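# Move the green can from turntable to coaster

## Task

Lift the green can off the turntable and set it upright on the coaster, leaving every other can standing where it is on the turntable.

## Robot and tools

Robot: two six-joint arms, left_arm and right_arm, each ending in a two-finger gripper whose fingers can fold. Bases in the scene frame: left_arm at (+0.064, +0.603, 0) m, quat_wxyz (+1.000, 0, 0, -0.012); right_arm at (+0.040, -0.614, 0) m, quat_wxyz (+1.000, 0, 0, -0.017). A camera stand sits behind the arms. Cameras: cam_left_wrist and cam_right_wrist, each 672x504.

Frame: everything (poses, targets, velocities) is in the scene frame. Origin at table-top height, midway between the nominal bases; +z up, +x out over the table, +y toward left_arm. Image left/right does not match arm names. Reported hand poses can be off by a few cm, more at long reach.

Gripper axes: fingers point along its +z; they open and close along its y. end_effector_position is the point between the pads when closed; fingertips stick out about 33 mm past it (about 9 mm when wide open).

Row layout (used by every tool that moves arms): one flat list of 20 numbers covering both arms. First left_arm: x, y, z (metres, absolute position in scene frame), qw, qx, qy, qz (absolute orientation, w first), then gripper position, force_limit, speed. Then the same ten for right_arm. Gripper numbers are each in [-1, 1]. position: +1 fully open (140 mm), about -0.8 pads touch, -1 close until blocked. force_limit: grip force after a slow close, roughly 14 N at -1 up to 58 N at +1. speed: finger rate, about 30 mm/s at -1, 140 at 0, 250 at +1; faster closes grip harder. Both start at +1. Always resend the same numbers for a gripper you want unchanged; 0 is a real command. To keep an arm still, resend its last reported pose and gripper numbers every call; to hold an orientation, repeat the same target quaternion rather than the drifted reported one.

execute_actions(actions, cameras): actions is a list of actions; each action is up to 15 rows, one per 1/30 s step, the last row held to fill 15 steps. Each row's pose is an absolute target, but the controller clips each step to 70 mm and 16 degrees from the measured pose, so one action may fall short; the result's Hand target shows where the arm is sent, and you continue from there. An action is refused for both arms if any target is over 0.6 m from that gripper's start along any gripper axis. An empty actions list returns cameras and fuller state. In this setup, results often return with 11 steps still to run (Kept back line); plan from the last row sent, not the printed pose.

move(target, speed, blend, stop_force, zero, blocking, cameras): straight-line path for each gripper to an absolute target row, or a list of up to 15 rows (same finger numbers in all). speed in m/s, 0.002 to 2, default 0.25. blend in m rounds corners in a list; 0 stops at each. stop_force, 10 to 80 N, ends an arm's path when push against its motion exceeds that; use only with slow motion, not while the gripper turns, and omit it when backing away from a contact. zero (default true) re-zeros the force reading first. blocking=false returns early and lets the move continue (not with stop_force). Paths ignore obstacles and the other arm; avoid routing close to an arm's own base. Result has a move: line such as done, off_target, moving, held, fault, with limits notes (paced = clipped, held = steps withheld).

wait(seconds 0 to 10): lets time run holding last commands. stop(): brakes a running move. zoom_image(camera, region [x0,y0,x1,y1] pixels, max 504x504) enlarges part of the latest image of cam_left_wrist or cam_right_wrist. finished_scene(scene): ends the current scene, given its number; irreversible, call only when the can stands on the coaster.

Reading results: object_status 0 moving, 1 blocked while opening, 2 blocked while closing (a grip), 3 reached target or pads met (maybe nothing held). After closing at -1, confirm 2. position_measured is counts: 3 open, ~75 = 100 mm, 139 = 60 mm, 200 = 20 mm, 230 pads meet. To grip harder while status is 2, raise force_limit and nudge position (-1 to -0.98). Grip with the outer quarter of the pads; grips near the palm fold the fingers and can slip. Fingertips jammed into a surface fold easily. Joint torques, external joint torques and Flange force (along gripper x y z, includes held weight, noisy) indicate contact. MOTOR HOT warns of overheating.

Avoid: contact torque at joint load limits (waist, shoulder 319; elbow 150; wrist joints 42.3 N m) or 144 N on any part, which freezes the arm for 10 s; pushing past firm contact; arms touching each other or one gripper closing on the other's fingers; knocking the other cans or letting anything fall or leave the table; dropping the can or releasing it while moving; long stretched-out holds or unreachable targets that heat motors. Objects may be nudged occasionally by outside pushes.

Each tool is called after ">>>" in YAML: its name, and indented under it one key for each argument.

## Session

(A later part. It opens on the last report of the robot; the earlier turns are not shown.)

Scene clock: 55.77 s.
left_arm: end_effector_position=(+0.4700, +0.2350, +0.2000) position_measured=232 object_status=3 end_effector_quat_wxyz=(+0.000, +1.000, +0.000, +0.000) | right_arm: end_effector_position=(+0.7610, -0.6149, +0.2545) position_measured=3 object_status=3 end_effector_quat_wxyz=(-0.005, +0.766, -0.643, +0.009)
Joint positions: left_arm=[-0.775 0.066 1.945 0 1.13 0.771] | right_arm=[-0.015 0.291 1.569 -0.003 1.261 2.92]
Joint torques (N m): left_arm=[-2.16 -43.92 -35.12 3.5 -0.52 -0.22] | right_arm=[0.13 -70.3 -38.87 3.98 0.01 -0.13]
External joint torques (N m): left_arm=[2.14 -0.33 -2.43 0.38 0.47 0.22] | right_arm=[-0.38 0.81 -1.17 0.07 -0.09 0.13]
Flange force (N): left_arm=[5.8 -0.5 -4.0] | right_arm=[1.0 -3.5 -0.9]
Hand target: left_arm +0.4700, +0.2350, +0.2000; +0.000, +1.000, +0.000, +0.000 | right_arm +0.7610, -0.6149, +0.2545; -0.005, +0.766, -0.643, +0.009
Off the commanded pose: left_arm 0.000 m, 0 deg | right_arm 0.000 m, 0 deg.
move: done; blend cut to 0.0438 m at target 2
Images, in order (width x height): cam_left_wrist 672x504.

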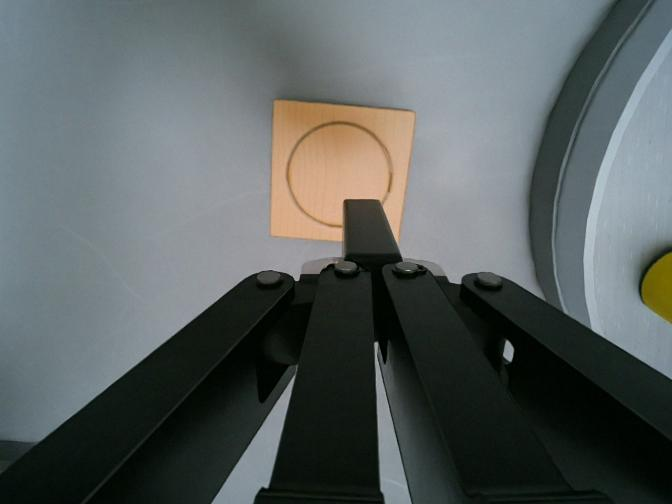

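>>> move:
  target: [0.485, 0.016, 0.20, 0, 1, 0, 0, 0.5, 0, 0, 0.7610, -0.6149, 0.2545, -0.005, 0.766, -0.643, 0.009, 1, 1, 1]
  cameras: ["cam_left_wrist"]

>>> wait:
  seconds: 0.8
  cameras: ["cam_left_wrist"]

>>> wait:
  seconds: 0.8
  cameras: ["cam_left_wrist"]

>>> wait:
  seconds: 0.8
  cameras: ["cam_left_wrist"]

>>> wait:
  seconds: 0.8
  cameras: ["cam_left_wrist"]

>>> wait:
  seconds: 0.8
  cameras: ["cam_left_wrist"]

>>> wait:
  seconds: 0.8
  cameras: ["cam_left_wrist"]

Scene clock: 59.23 s.
left_arm: end_effector_position=(+0.4850, +0.0160, +0.2000) position_measured=66 object_status=3 end_effector_quat_wxyz=(+0.000, +1.000, +0.000, +0.000) | right_arm: end_effector_position=(+0.7610, -0.6149, +0.2545) position_measured=3 object_status=3 end_effector_quat_wxyz=(-0.005, +0.766, -0.643, +0.009)
Joint positions: left_arm=[-0.972 0.331 1.617 0 1.193 0.574] | right_arm=[-0.015 0.291 1.569 -0.003 1.261 2.92]
Joint torques (N m): left_arm=[-1.48 -71.66 -36.22 3.62 -0.53 -0.25] | right_arm=[-0.49 -70.35 -38.92 3.99 -0.03 -0.14]
External joint torques (N m): left_arm=[1.37 -0.02 -2.25 0.36 0.5 0.25] | right_arm=[0.65 0.88 -1.09 0.06 -0.04 0.14]
Flange force (N): left_arm=[4.8 2.8 -3.3] | right_arm=[-0.5 -3.8 -0.8]
Hand target: left_arm +0.4850, +0.0160, +0.2000; +0.000, +1.000, +0.000, +0.000 | right_arm +0.7610, -0.6149, +0.2545; -0.005, +0.766, -0.643, +0.009
Off the commanded pose: left_arm 0.000 m, 0 deg | right_arm 0.000 m, 0 deg.
move: done
Images, in order (width x height): cam_left_wrist 672x504.

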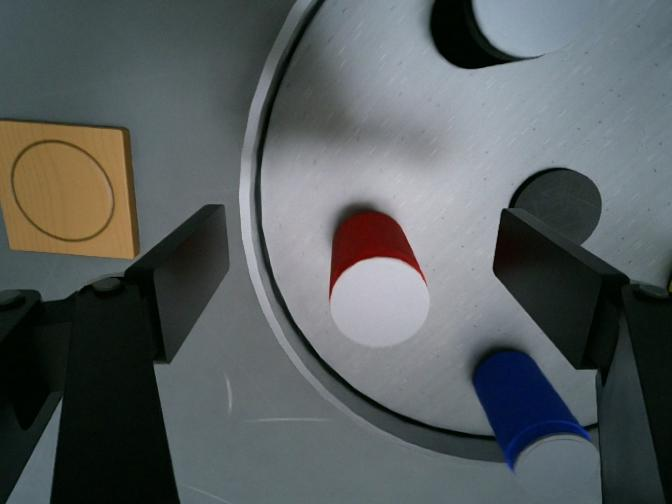

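Scene clock: 60.03 s.
left_arm: end_effector_position=(+0.4850, +0.0160, +0.2000) position_measured=66 object_status=3 end_effector_quat_wxyz=(+0.000, +1.000, +0.000, +0.000) | right_arm: end_effector_position=(+0.7610, -0.6149, +0.2545) position_measured=3 object_status=3 end_effector_quat_wxyz=(-0.005, +0.766, -0.643, +0.009)
Joint positions: left_arm=[-0.972 0.331 1.617 0 1.193 0.574] | right_arm=[-0.015 0.291 1.569 -0.003 1.261 2.92]
Joint torques (N m): left_arm=[-1.49 -71.95 -36.34 3.62 -0.51 -0.18] | right_arm=[-0.2 -70.16 -39.24 4.09 0.04 -0.01]
External joint torques (N m): left_arm=[1.47 0.2 -2.24 0.38 0.47 0.18] | right_arm=[0.25 0.42 -0.85 -0.04 -0.11 0.01]
Flange force (N): left_arm=[5.0 3.0 -3.1] | right_arm=[0.1 -2.4 -0.6]
Hand target: left_arm +0.4850, +0.0160, +0.2000; +0.000, +1.000, +0.000, +0.000 | right_arm +0.7610, -0.6149, +0.2545; -0.005, +0.766, -0.643, +0.009
Tool commands: left_gripper/position=+0.5 left_gripper/force_limit=+0.0 left_gripper/speed=+0.0 right_gripper/position=+1.0 right_gripper/force_limit=+1.0 right_gripper/speed=+1.0
Off the commanded pose: left_arm 0.000 m, 0 deg | right_arm 0.000 m, 0 deg.
wait: 0.80 s; at rest by 0.17 s
Images, in order (width x height): cam_left_wrist 672x504.

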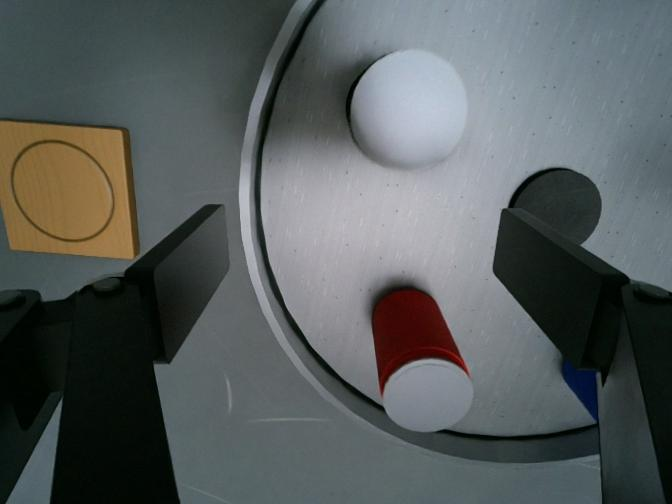

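Scene clock: 60.83 s.
left_arm: end_effector_position=(+0.4850, +0.0160, +0.2000) position_measured=66 object_status=3 end_effector_quat_wxyz=(+0.000, +1.000, +0.000, +0.000) | right_arm: end_effector_position=(+0.7610, -0.6149, +0.2545) position_measured=3 object_status=3 end_effector_quat_wxyz=(-0.005, +0.766, -0.643, +0.009)
Joint positions: left_arm=[-0.972 0.331 1.617 0 1.193 0.574] | right_arm=[-0.015 0.291 1.569 -0.003 1.261 2.92]
Joint torques (N m): left_arm=[-1.71 -72.43 -36.14 3.64 -0.51 -0.19] | right_arm=[-0.25 -70.31 -39.11 3.92 -0.03 -0.12]
External joint torques (N m): left_arm=[1.72 0.66 -2.43 0.35 0.47 0.19] | right_arm=[0.36 0.79 -0.87 0.13 -0.04 0.12]
Flange force (N): left_arm=[5.9 3.7 -3.1] | right_arm=[-0.1 -3.1 -0.6]
Hand target: left_arm +0.4850, +0.0160, +0.2000; +0.000, +1.000, +0.000, +0.000 | right_arm +0.7610, -0.6149, +0.2545; -0.005, +0.766, -0.643, +0.009
Tool commands: left_gripper/position=+0.5 left_gripper/force_limit=+0.0 left_gripper/speed=+0.0 right_gripper/position=+1.0 right_gripper/force_limit=+1.0 right_gripper/speed=+1.0
Off the commanded pose: left_arm 0.000 m, 0 deg | right_arm 0.000 m, 0 deg.
wait: 0.80 s; at rest by 0.17 s
Images, in order (width x height): cam_left_wrist 672x504.

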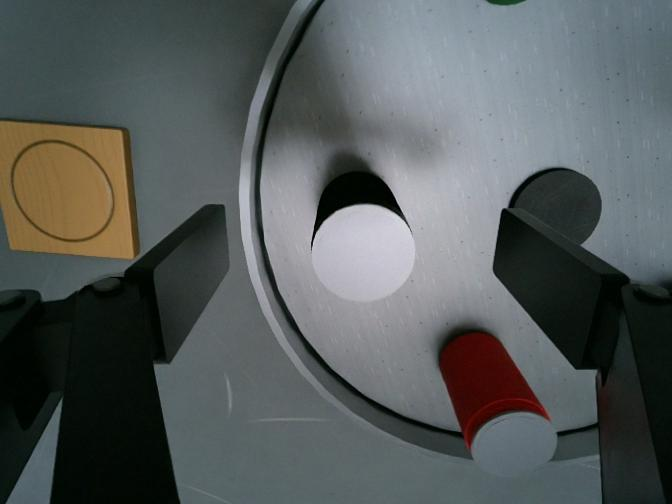

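Scene clock: 61.63 s.
left_arm: end_effector_position=(+0.4850, +0.0160, +0.2000) position_measured=66 object_status=3 end_effector_quat_wxyz=(+0.000, +1.000, +0.000, +0.000) | right_arm: end_effector_position=(+0.7610, -0.6149, +0.2545) position_measured=3 object_status=3 end_effector_quat_wxyz=(-0.005, +0.766, -0.643, +0.009)
Joint positions: left_arm=[-0.972 0.331 1.617 0 1.193 0.574] | right_arm=[-0.015 0.291 1.569 -0.003 1.261 2.92]
Joint torques (N m): left_arm=[-0.93 -72.37 -36.45 3.64 -0.49 -0.22] | right_arm=[-0.43 -70.4 -38.9 4.01 -0.05 -0.11]
External joint torques (N m): left_arm=[0.81 0.68 -2.08 0.34 0.45 0.22] | right_arm=[0.56 0.88 -1.12 0.05 -0.03 0.1]
Flange force (N): left_arm=[4.5 3.8 -2.6] | right_arm=[-0.3 -3.8 -0.9]
Hand target: left_arm +0.4850, +0.0160, +0.2000; +0.000, +1.000, +0.000, +0.000 | right_arm +0.7610, -0.6149, +0.2545; -0.005, +0.766, -0.643, +0.009
Tool commands: left_gripper/position=+0.5 left_gripper/force_limit=+0.0 left_gripper/speed=+0.0 right_gripper/position=+1.0 right_gripper/force_limit=+1.0 right_gripper/speed=+1.0
Off the commanded pose: left_arm 0.000 m, 0 deg | right_arm 0.000 m, 0 deg.
wait: 0.80 s; at rest by 0.17 s
Images, in order (width x height): cam_left_wrist 672x504.

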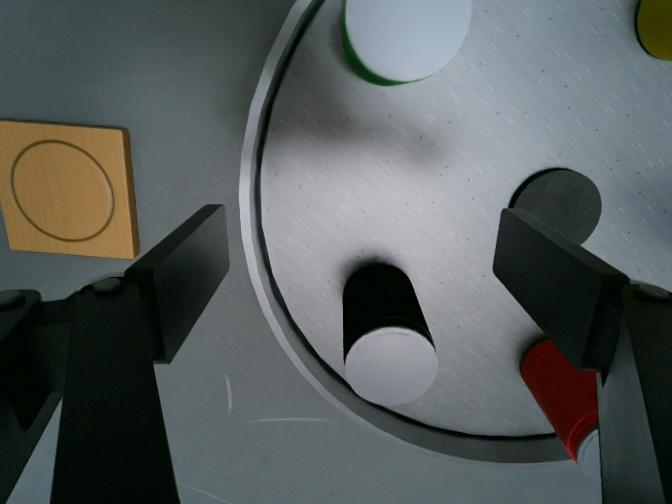

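Scene clock: 62.43 s.
left_arm: end_effector_position=(+0.4850, +0.0160, +0.2000) position_measured=66 object_status=3 end_effector_quat_wxyz=(+0.000, +1.000, +0.000, +0.000) | right_arm: end_effector_position=(+0.7610, -0.6149, +0.2545) position_measured=3 object_status=3 end_effector_quat_wxyz=(-0.005, +0.766, -0.643, +0.009)
Joint positions: left_arm=[-0.972 0.331 1.617 0 1.193 0.574] | right_arm=[-0.015 0.291 1.569 -0.003 1.261 2.92]
Joint torques (N m): left_arm=[-0.94 -72.1 -36.09 3.67 -0.5 -0.23] | right_arm=[0.01 -70.61 -39.06 3.97 -0.04 -0.09]
External joint torques (N m): left_arm=[0.89 0.39 -2.46 0.32 0.47 0.23] | right_arm=[-0.12 1.11 -0.96 0.08 -0.03 0.09]
Flange force (N): left_arm=[4.8 4.0 -3.3] | right_arm=[0.7 -3.6 -0.6]
Hand target: left_arm +0.4850, +0.0160, +0.2000; +0.000, +1.000, +0.000, +0.000 | right_arm +0.7610, -0.6149, +0.2545; -0.005, +0.766, -0.643, +0.009
Tool commands: left_gripper/position=+0.5 left_gripper/force_limit=+0.0 left_gripper/speed=+0.0 right_gripper/position=+1.0 right_gripper/force_limit=+1.0 right_gripper/speed=+1.0
Off the commanded pose: left_arm 0.000 m, 0 deg | right_arm 0.000 m, 0 deg.
wait: 0.80 s; at rest by 0.17 s
Images, in order (width x height): cam_left_wrist 672x504.

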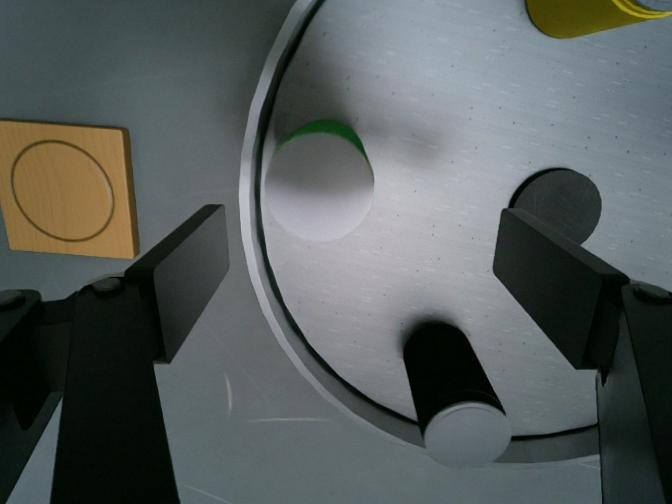

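Scene clock: 63.23 s.
left_arm: end_effector_position=(+0.4850, +0.0160, +0.2000) position_measured=66 object_status=3 end_effector_quat_wxyz=(+0.000, +1.000, +0.000, +0.000) | right_arm: end_effector_position=(+0.7610, -0.6149, +0.2545) position_measured=3 object_status=3 end_effector_quat_wxyz=(-0.005, +0.766, -0.643, +0.009)
Joint positions: left_arm=[-0.972 0.331 1.617 0 1.193 0.574] | right_arm=[-0.015 0.291 1.569 -0.003 1.261 2.92]
Joint torques (N m): left_arm=[-1.22 -72.33 -36.3 3.64 -0.51 -0.16] | right_arm=[-0.27 -70.19 -38.93 3.99 0.03 -0.18]
External joint torques (N m): left_arm=[1.15 0.68 -2.18 0.34 0.47 0.16] | right_arm=[0.3 0.53 -1.08 0.06 -0.1 0.18]
Flange force (N): left_arm=[4.9 3.8 -2.8] | right_arm=[-0.1 -3.1 -0.9]
Hand target: left_arm +0.4850, +0.0160, +0.2000; +0.000, +1.000, +0.000, +0.000 | right_arm +0.7610, -0.6149, +0.2545; -0.005, +0.766, -0.643, +0.009
Tool commands: left_gripper/position=+0.5 left_gripper/force_limit=+0.0 left_gripper/speed=+0.0 right_gripper/position=+1.0 right_gripper/force_limit=+1.0 right_gripper/speed=+1.0
Off the commanded pose: left_arm 0.000 m, 0 deg | right_arm 0.000 m, 0 deg.
wait: 0.80 s; at rest by 0.17 s
Images, in order (width x height): cam_left_wrist 672x504.

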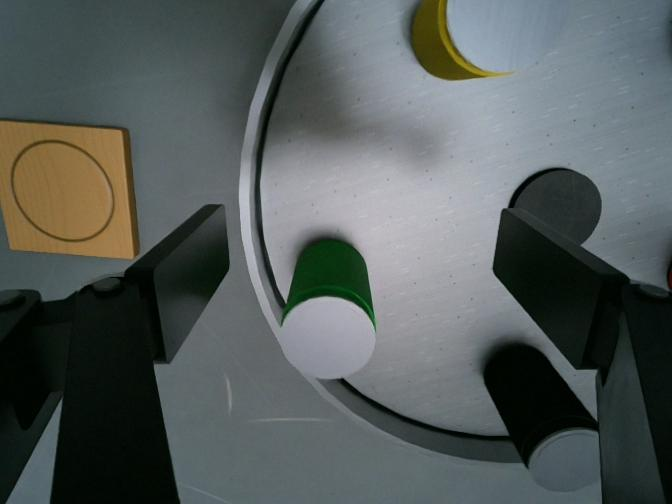

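Scene clock: 64.03 s.
left_arm: end_effector_position=(+0.4850, +0.0160, +0.2000) position_measured=66 object_status=3 end_effector_quat_wxyz=(+0.000, +1.000, +0.000, +0.000) | right_arm: end_effector_position=(+0.7610, -0.6149, +0.2545) position_measured=3 object_status=3 end_effector_quat_wxyz=(-0.005, +0.766, -0.643, +0.009)
Joint positions: left_arm=[-0.972 0.331 1.617 0 1.193 0.574] | right_arm=[-0.015 0.291 1.569 -0.003 1.261 2.92]
Joint torques (N m): left_arm=[-1.59 -72.35 -36.22 3.62 -0.53 -0.2] | right_arm=[-0.47 -70.5 -39.08 4.01 0.01 -0.16]
External joint torques (N m): left_arm=[1.58 0.85 -2.09 0.35 0.51 0.2] | right_arm=[0.44 0.99 -0.85 0.03 -0.08 0.16]
Flange force (N): left_arm=[5.5 3.5 -2.6] | right_arm=[-0.2 -3.4 -0.4]
Hand target: left_arm +0.4850, +0.0160, +0.2000; +0.000, +1.000, +0.000, +0.000 | right_arm +0.7610, -0.6149, +0.2545; -0.005, +0.766, -0.643, +0.009
Tool commands: left_gripper/position=+0.5 left_gripper/force_limit=+0.0 left_gripper/speed=+0.0 right_gripper/position=+1.0 right_gripper/force_limit=+1.0 right_gripper/speed=+1.0
Off the commanded pose: left_arm 0.000 m, 0 deg | right_arm 0.000 m, 0 deg.
wait: 0.80 s; at rest by 0.17 s
Images, in order (width x height): cam_left_wrist 672x504.

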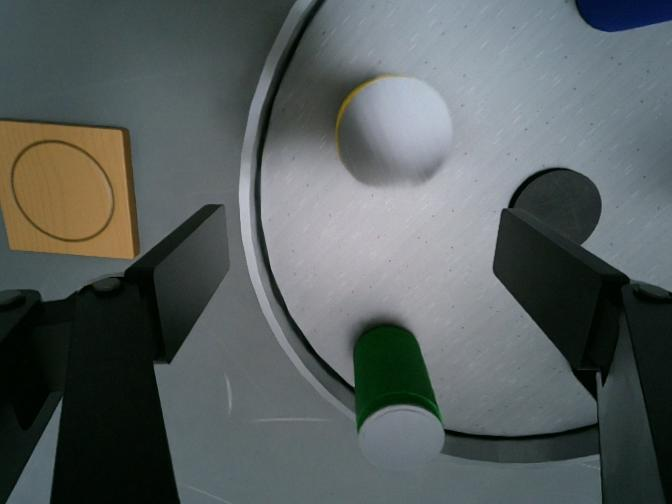

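>>> move:
  target: [0.5085, 0.0303, 0.168, 0, 0.5878, 0.8090, 0, 1, 0, -0.3, 0.7610, -0.6149, 0.2545, -0.005, 0.766, -0.643, 0.009, 1, 1, 1]
  speed: 0.55
  cameras: ["cam_left_wrist"]

Scene clock: 72.47 s.
left_arm: end_effector_position=(+0.5085, +0.0303, +0.1680) position_measured=3 object_status=3 end_effector_quat_wxyz=(+0.000, +0.588, +0.809, +0.000) | right_arm: end_effector_position=(+0.7610, -0.6149, +0.2545) position_measured=3 object_status=3 end_effector_quat_wxyz=(-0.005, +0.766, -0.643, +0.009)
Joint positions: left_arm=[-0.934 0.356 1.646 0 1.14 -1.273] | right_arm=[-0.015 0.291 1.569 -0.003 1.261 2.92]
Joint torques (N m): left_arm=[-1.27 -73.71 -35.62 3.55 -0.46 -0.19] | right_arm=[-0.75 -70.37 -38.97 3.96 -0.02 -0.15]
External joint torques (N m): left_arm=[1.35 0.51 -2.04 0.33 0.49 0.19] | right_arm=[0.85 0.83 -1.06 0.09 -0.06 0.14]
Flange force (N): left_arm=[-4.4 3.8 -2.5] | right_arm=[-0.8 -3.7 -0.8]
Hand target: left_arm +0.5085, +0.0303, +0.1680; +0.000, +0.588, +0.809, +0.000 | right_arm +0.7610, -0.6149, +0.2545; -0.005, +0.766, -0.643, +0.009
Off the commanded pose: left_arm 0.000 m, 0 deg | right_arm 0.000 m, 0 deg.
move: done
Images, in order (width x height): cam_left_wrist 672x504.

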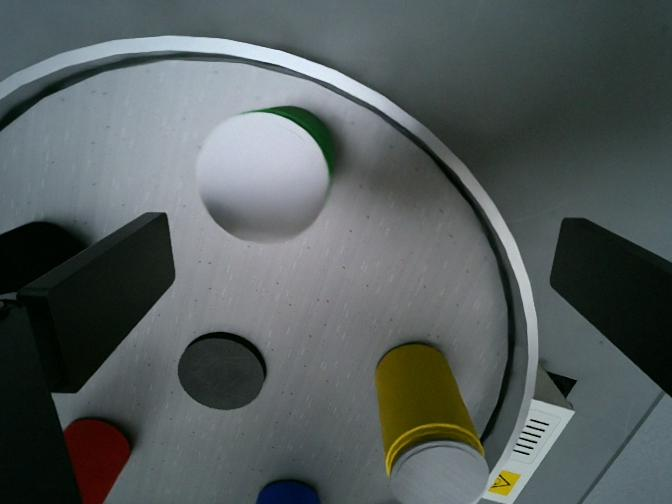

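>>> wait:
  seconds: 5.0

Scene clock: 78.03 s.
left_arm: end_effector_position=(+0.5085, +0.0303, +0.1680) position_measured=3 object_status=3 end_effector_quat_wxyz=(+0.000, +0.588, +0.809, +0.000) | right_arm: end_effector_position=(+0.7610, -0.6149, +0.2545) position_measured=3 object_status=3 end_effector_quat_wxyz=(-0.005, +0.766, -0.643, +0.009)
Joint positions: left_arm=[-0.934 0.356 1.646 0 1.14 -1.273] | right_arm=[-0.015 0.291 1.569 -0.003 1.261 2.92]
Joint torques (N m): left_arm=[-1.3 -73.55 -35.43 3.49 -0.48 -0.22] | right_arm=[-0.84 -70.84 -39.32 4.06 -0.11 -0.05]
External joint torques (N m): left_arm=[1.34 0.44 -2.16 0.39 0.52 0.22] | right_arm=[0.64 1.3 -0.74 -0.01 0.04 0.05]
Flange force (N): left_arm=[-4.6 3.9 -2.8] | right_arm=[-0.3 -3.7 -0.3]
Hand target: left_arm +0.5085, +0.0303, +0.1680; +0.000, +0.588, +0.809, +0.000 | right_arm +0.7610, -0.6149, +0.2545; -0.005, +0.766, -0.643, +0.009
Tool commands: left_gripper/position=+1.0 left_gripper/force_limit=+0.0 left_gripper/speed=-0.3 right_gripper/position=+1.0 right_gripper/force_limit=+1.0 right_gripper/speed=+1.0
Off the commanded pose: left_arm 0.000 m, 0 deg | right_arm 0.000 m, 0 deg.
wait: 5.00 s; at rest from the start

>>> wait:
  seconds: 2.85

>>> move:
  target:
    - [0.460, 0.038, 0.150, 0, 0.5878, 0.8090, 0, -1, 0, -0.3, 0.7610, -0.6149, 0.2545, -0.005, 0.766, -0.643, 0.009, 1, 1, 1]
    - [0.4115, 0.0303, 0.145, 0, 0.5878, 0.8090, 0, -1, 0, -0.3, 0.7610, -0.6149, 0.2545, -0.005, 0.766, -0.643, 0.009, 1, 1, 1]
    - [0.3815, 0.017, 0.145, 0, 0.5878, 0.8090, 0, -1, 0, -0.3, 0.7610, -0.6149, 0.2545, -0.005, 0.766, -0.643, 0.009, 1, 1, 1]
    - [0.375, 0.035, 0.235, 0, 0.5878, 0.8090, 0, -1, 0, -0.3, 0.7610, -0.6149, 0.2545, -0.005, 0.766, -0.643, 0.009, 1, 1, 1]
    - [0.465, 0.243, 0.18, 0, 0.5878, 0.8090, 0, -1, 0, -0.3, 0.7610, -0.6149, 0.2545, -0.005, 0.766, -0.643, 0.009, 1, 1, 1]
  speed: [0.108, 0.102, 0.1015, 0.15, 0.2]
  blend: [0.01, 0.01, 0.008, 0.04, 0]
  cameras: ["cam_left_wrist"]

Scene clock: 81.60 s.
left_arm: end_effector_position=(+0.5085, +0.0303, +0.1680) position_measured=3 object_status=3 end_effector_quat_wxyz=(+0.000, +0.588, +0.809, +0.000) | right_arm: end_effector_position=(+0.7610, -0.6149, +0.2545) position_measured=3 object_status=3 end_effector_quat_wxyz=(-0.005, +0.766, -0.643, +0.009)
Joint positions: left_arm=[-0.934 0.356 1.646 0 1.14 -1.273] | right_arm=[-0.015 0.291 1.569 -0.003 1.261 2.92]
Joint torques (N m): left_arm=[-1.02 -73.66 -35.34 3.49 -0.44 -0.22] | right_arm=[-0.42 -70.4 -39.13 3.98 -0.01 -0.08]
External joint torques (N m): left_arm=[1.03 0.66 -2.13 0.37 0.48 0.22] | right_arm=[0.4 0.73 -1.01 0.08 -0.07 0.08]
Flange force (N): left_arm=[-4.9 3.6 -2.5] | right_arm=[-0.1 -3.3 -0.8]
Hand target: left_arm +0.5085, +0.0303, +0.1680; +0.000, +0.588, +0.809, +0.000 | right_arm +0.7610, -0.6149, +0.2545; -0.005, +0.766, -0.643, +0.009
Tool commands: left_gripper/position=+1.0 left_gripper/force_limit=+0.0 left_gripper/speed=-0.3 right_gripper/position=+1.0 right_gripper/force_limit=+1.0 right_gripper/speed=+1.0
Off the commanded pose: left_arm 0.000 m, 0 deg | right_arm 0.000 m, 0 deg.
wait: 2.87 s; at rest from the start

Scene clock: 85.03 s.
left_arm: end_effector_position=(+0.4650, +0.2430, +0.1800) position_measured=154 object_status=2 end_effector_quat_wxyz=(+0.000, +0.588, +0.809, +0.000) | right_arm: end_effector_position=(+0.7610, -0.6149, +0.2545) position_measured=3 object_status=3 end_effector_quat_wxyz=(-0.005, +0.766, -0.643, +0.009)
Joint positions: left_arm=[-0.771 0.068 1.984 0 1.09 -1.11] | right_arm=[-0.015 0.291 1.569 -0.003 1.261 2.92]
Joint torques (N m): left_arm=[-1.59 -44.61 -35.49 3.23 -0.48 -0.24] | right_arm=[-0.48 -70.76 -39.22 3.94 0 -0.08]
External joint torques (N m): left_arm=[1.61 1.09 -1.15 0.56 0.51 0.24] | right_arm=[0.38 1.11 -0.9 0.12 -0.08 0.08]
Flange force (N): left_arm=[-1.7 4.9 -1.4] | right_arm=[0.0 -3.6 -0.4]
Hand target: left_arm +0.4650, +0.2430, +0.1800; +0.000, +0.588, +0.809, +0.000 | right_arm +0.7610, -0.6149, +0.2545; -0.005, +0.766, -0.643, +0.009
Off the commanded pose: left_arm 0.000 m, 0 deg | right_arm 0.000 m, 0 deg.
move: done
Images, in order (width x height): cam_left_wrist 672x504.

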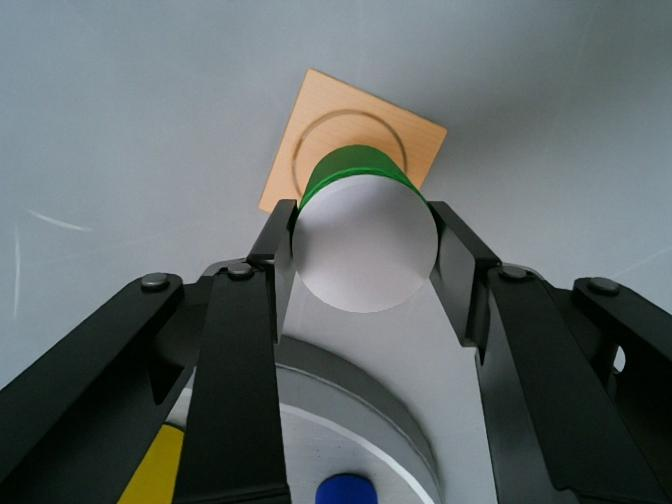

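>>> move:
  target: [0.464, 0.246, 0.126, 0, 0.5878, 0.8090, 0, -1, 0, -0.3, 0.7610, -0.6149, 0.2545, -0.005, 0.766, -0.643, 0.009, 1, 1, 1]
  speed: 0.12
  cameras: ["cam_left_wrist"]

>>> move:
  target: [0.464, 0.246, 0.092, 0, 0.5878, 0.8090, 0, -1, 0, -0.3, 0.7610, -0.6149, 0.2545, -0.005, 0.766, -0.643, 0.009, 1, 1, 1]
  speed: 0.018
  stop_force: 12
  cameras: ["cam_left_wrist"]

Scene clock: 87.20 s.
left_arm: end_effector_position=(+0.4640, +0.2460, +0.1260) position_measured=154 object_status=2 end_effector_quat_wxyz=(+0.000, +0.588, +0.809, +0.000) | right_arm: end_effector_position=(+0.7610, -0.6149, +0.2545) position_measured=3 object_status=3 end_effector_quat_wxyz=(-0.005, +0.766, -0.643, +0.009)
Joint positions: left_arm=[-0.768 0.112 2.046 0 0.983 -1.107] | right_arm=[-0.015 0.291 1.569 -0.003 1.261 2.92]
Joint torques (N m): left_arm=[-1.38 -45.82 -33.08 3.19 -0.4 -0.18] | right_arm=[-0.52 -69.96 -39.03 3.97 -0.02 -0.13]
External joint torques (N m): left_arm=[1.41 -0.08 -1.42 0.38 0.43 0.18] | right_arm=[0.42 0.61 -0.84 0.06 -0.05 0.12]
Flange force (N): left_arm=[-0.8 3.9 -2.4] | right_arm=[-0.3 -2.8 -0.6]
Hand target: left_arm +0.4640, +0.2460, +0.1260; +0.000, +0.588, +0.809, +0.000 | right_arm +0.7610, -0.6149, +0.2545; -0.005, +0.766, -0.643, +0.009
Off the commanded pose: left_arm 0.000 m, 0 deg | right_arm 0.000 m, 0 deg.
move: done
Images, in order (width x height): cam_left_wrist 672x504.

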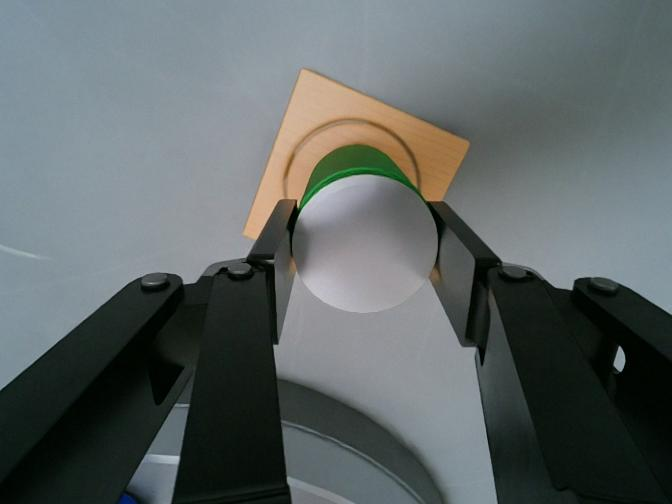

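Scene clock: 89.03 s.
left_arm: end_effector_position=(+0.4641, +0.2459, +0.1034) position_measured=154 object_status=2 end_effector_quat_wxyz=(+0.000, +0.588, +0.809, +0.000) | right_arm: end_effector_position=(+0.7610, -0.6149, +0.2545) position_measured=3 object_status=3 end_effector_quat_wxyz=(-0.005, +0.766, -0.643, +0.009)
Joint positions: left_arm=[-0.768 0.136 2.068 0 0.937 -1.107] | right_arm=[-0.015 0.291 1.569 -0.003 1.261 2.92]
Joint torques (N m): left_arm=[-1.08 -40.53 -26.82 3.43 -0.98 -0.22] | right_arm=[-0.32 -70.71 -39.15 3.97 -0.09 -0.2]
External joint torques (N m): left_arm=[1.06 -6.71 -6.66 0.03 1 0.22] | right_arm=[0.35 1.22 -0.82 0.08 0.02 0.2]
Flange force (N): left_arm=[-0.7 3.2 -15.5] | right_arm=[-0.1 -3.7 -0.4]
Hand target: left_arm +0.4641, +0.2459, +0.1035; +0.000, +0.588, +0.809, +0.000 | right_arm +0.7610, -0.6149, +0.2545; -0.005, +0.766, -0.643, +0.009
Off the commanded pose: left_arm 0.011 m, 0 deg | right_arm 0.000 m, 0 deg.
move: contact (left_arm)
Images, in order (width x height): cam_left_wrist 672x504.

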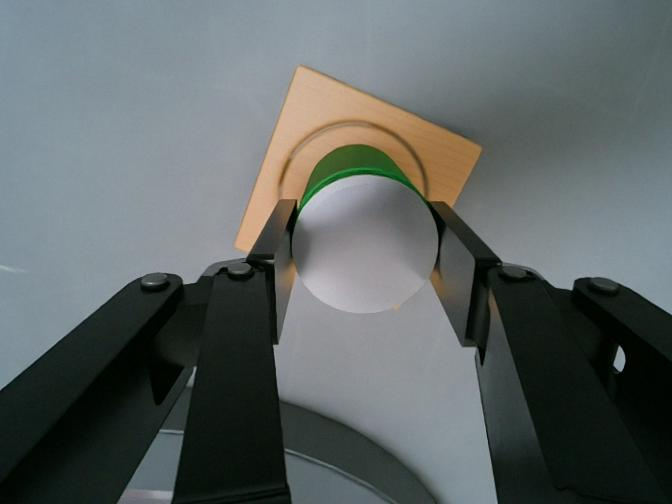

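>>> move:
  target: [0.4641, 0.2459, 0.1048, 0, 0.5878, 0.8090, 0, -1, 0, -0.3, 0.7610, -0.6149, 0.2545, -0.005, 0.766, -0.643, 0.009, 1, 1, 1]
  speed: 0.02

>>> move:
  target:
    - [0.4641, 0.2459, 0.1048, 0, 0.5878, 0.8090, 0, 0.4, 0, -0.9, 0.7610, -0.6149, 0.2545, -0.005, 0.766, -0.643, 0.009, 1, 1, 1]
    - [0.4641, 0.2459, 0.25, 0, 0.5878, 0.8090, 0, 0.4, 0, -0.9, 0.7610, -0.6149, 0.2545, -0.005, 0.766, -0.643, 0.009, 1, 1, 1]
  speed: [0.05, 0.12]
  cameras: ["cam_left_wrist"]

Scene clock: 90.90 s.
left_arm: end_effector_position=(+0.4641, +0.2459, +0.1048) position_measured=154 object_status=2 end_effector_quat_wxyz=(+0.000, +0.588, +0.809, +0.000) | right_arm: end_effector_position=(+0.7610, -0.6149, +0.2545) position_measured=3 object_status=3 end_effector_quat_wxyz=(-0.005, +0.766, -0.643, +0.009)
Joint positions: left_arm=[-0.768 0.135 2.066 0 0.94 -1.107] | right_arm=[-0.015 0.291 1.569 -0.003 1.261 2.92]
Joint torques (N m): left_arm=[-1.23 -47.46 -32.08 3.14 -0.4 -0.22] | right_arm=[-0.24 -70.66 -38.86 4.06 -0.01 -0.12]
External joint torques (N m): left_arm=[1.22 0.35 -1.34 0.31 0.43 0.22] | right_arm=[0.48 0.98 -1.23 0.01 -0.06 0.12]
Flange force (N): left_arm=[-1.4 3.9 -1.7] | right_arm=[-0.1 -4.2 -0.9]
Hand target: left_arm +0.4641, +0.2459, +0.1048; +0.000, +0.588, +0.809, +0.000 | right_arm +0.7610, -0.6149, +0.2545; -0.005, +0.766, -0.643, +0.009
Off the commanded pose: left_arm 0.000 m, 0 deg | right_arm 0.000 m, 0 deg.
move: done

Scene clock: 93.87 s.
left_arm: end_effector_position=(+0.4641, +0.2459, +0.2500) position_measured=78 object_status=3 end_effector_quat_wxyz=(+0.000, +0.588, +0.809, +0.000) | right_arm: end_effector_position=(+0.7610, -0.6149, +0.2545) position_measured=3 object_status=3 end_effector_quat_wxyz=(-0.005, +0.766, -0.643, +0.009)
Joint positions: left_arm=[-0.768 0.015 1.903 0 1.224 -1.107] | right_arm=[-0.015 0.291 1.569 -0.003 1.261 2.92]
Joint torques (N m): left_arm=[-1.36 -39.78 -36.73 3.62 -0.42 -0.2] | right_arm=[-0.39 -70.62 -39.09 3.96 -0.07 -0.09]
External joint torques (N m): left_arm=[1.33 -0.58 -2.16 0.39 0.45 0.2] | right_arm=[0.31 1.1 -0.94 0.09 0 0.09]
Flange force (N): left_arm=[-1.0 3.9 -4.0] | right_arm=[0.1 -3.7 -0.6]
Hand target: left_arm +0.4641, +0.2459, +0.2500; +0.000, +0.588, +0.809, +0.000 | right_arm +0.7610, -0.6149, +0.2545; -0.005, +0.766, -0.643, +0.009
Off the commanded pose: left_arm 0.000 m, 0 deg | right_arm 0.000 m, 0 deg.
move: done
Images, in order (width x height): cam_left_wrist 672x504.

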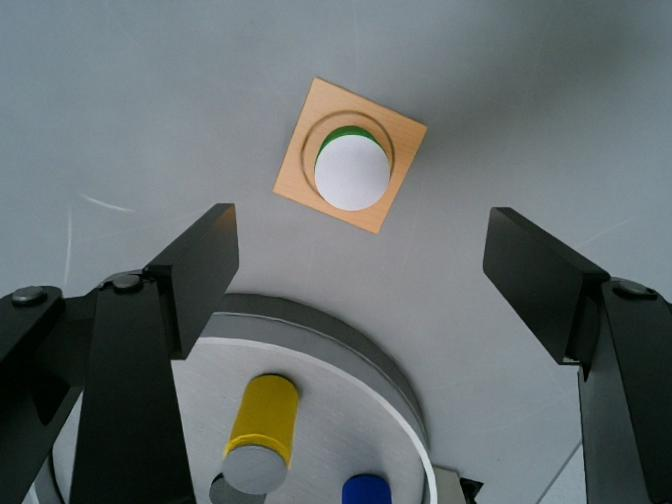

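>>> finished_scene:
  scene: 1

The scene is finished: the task was done.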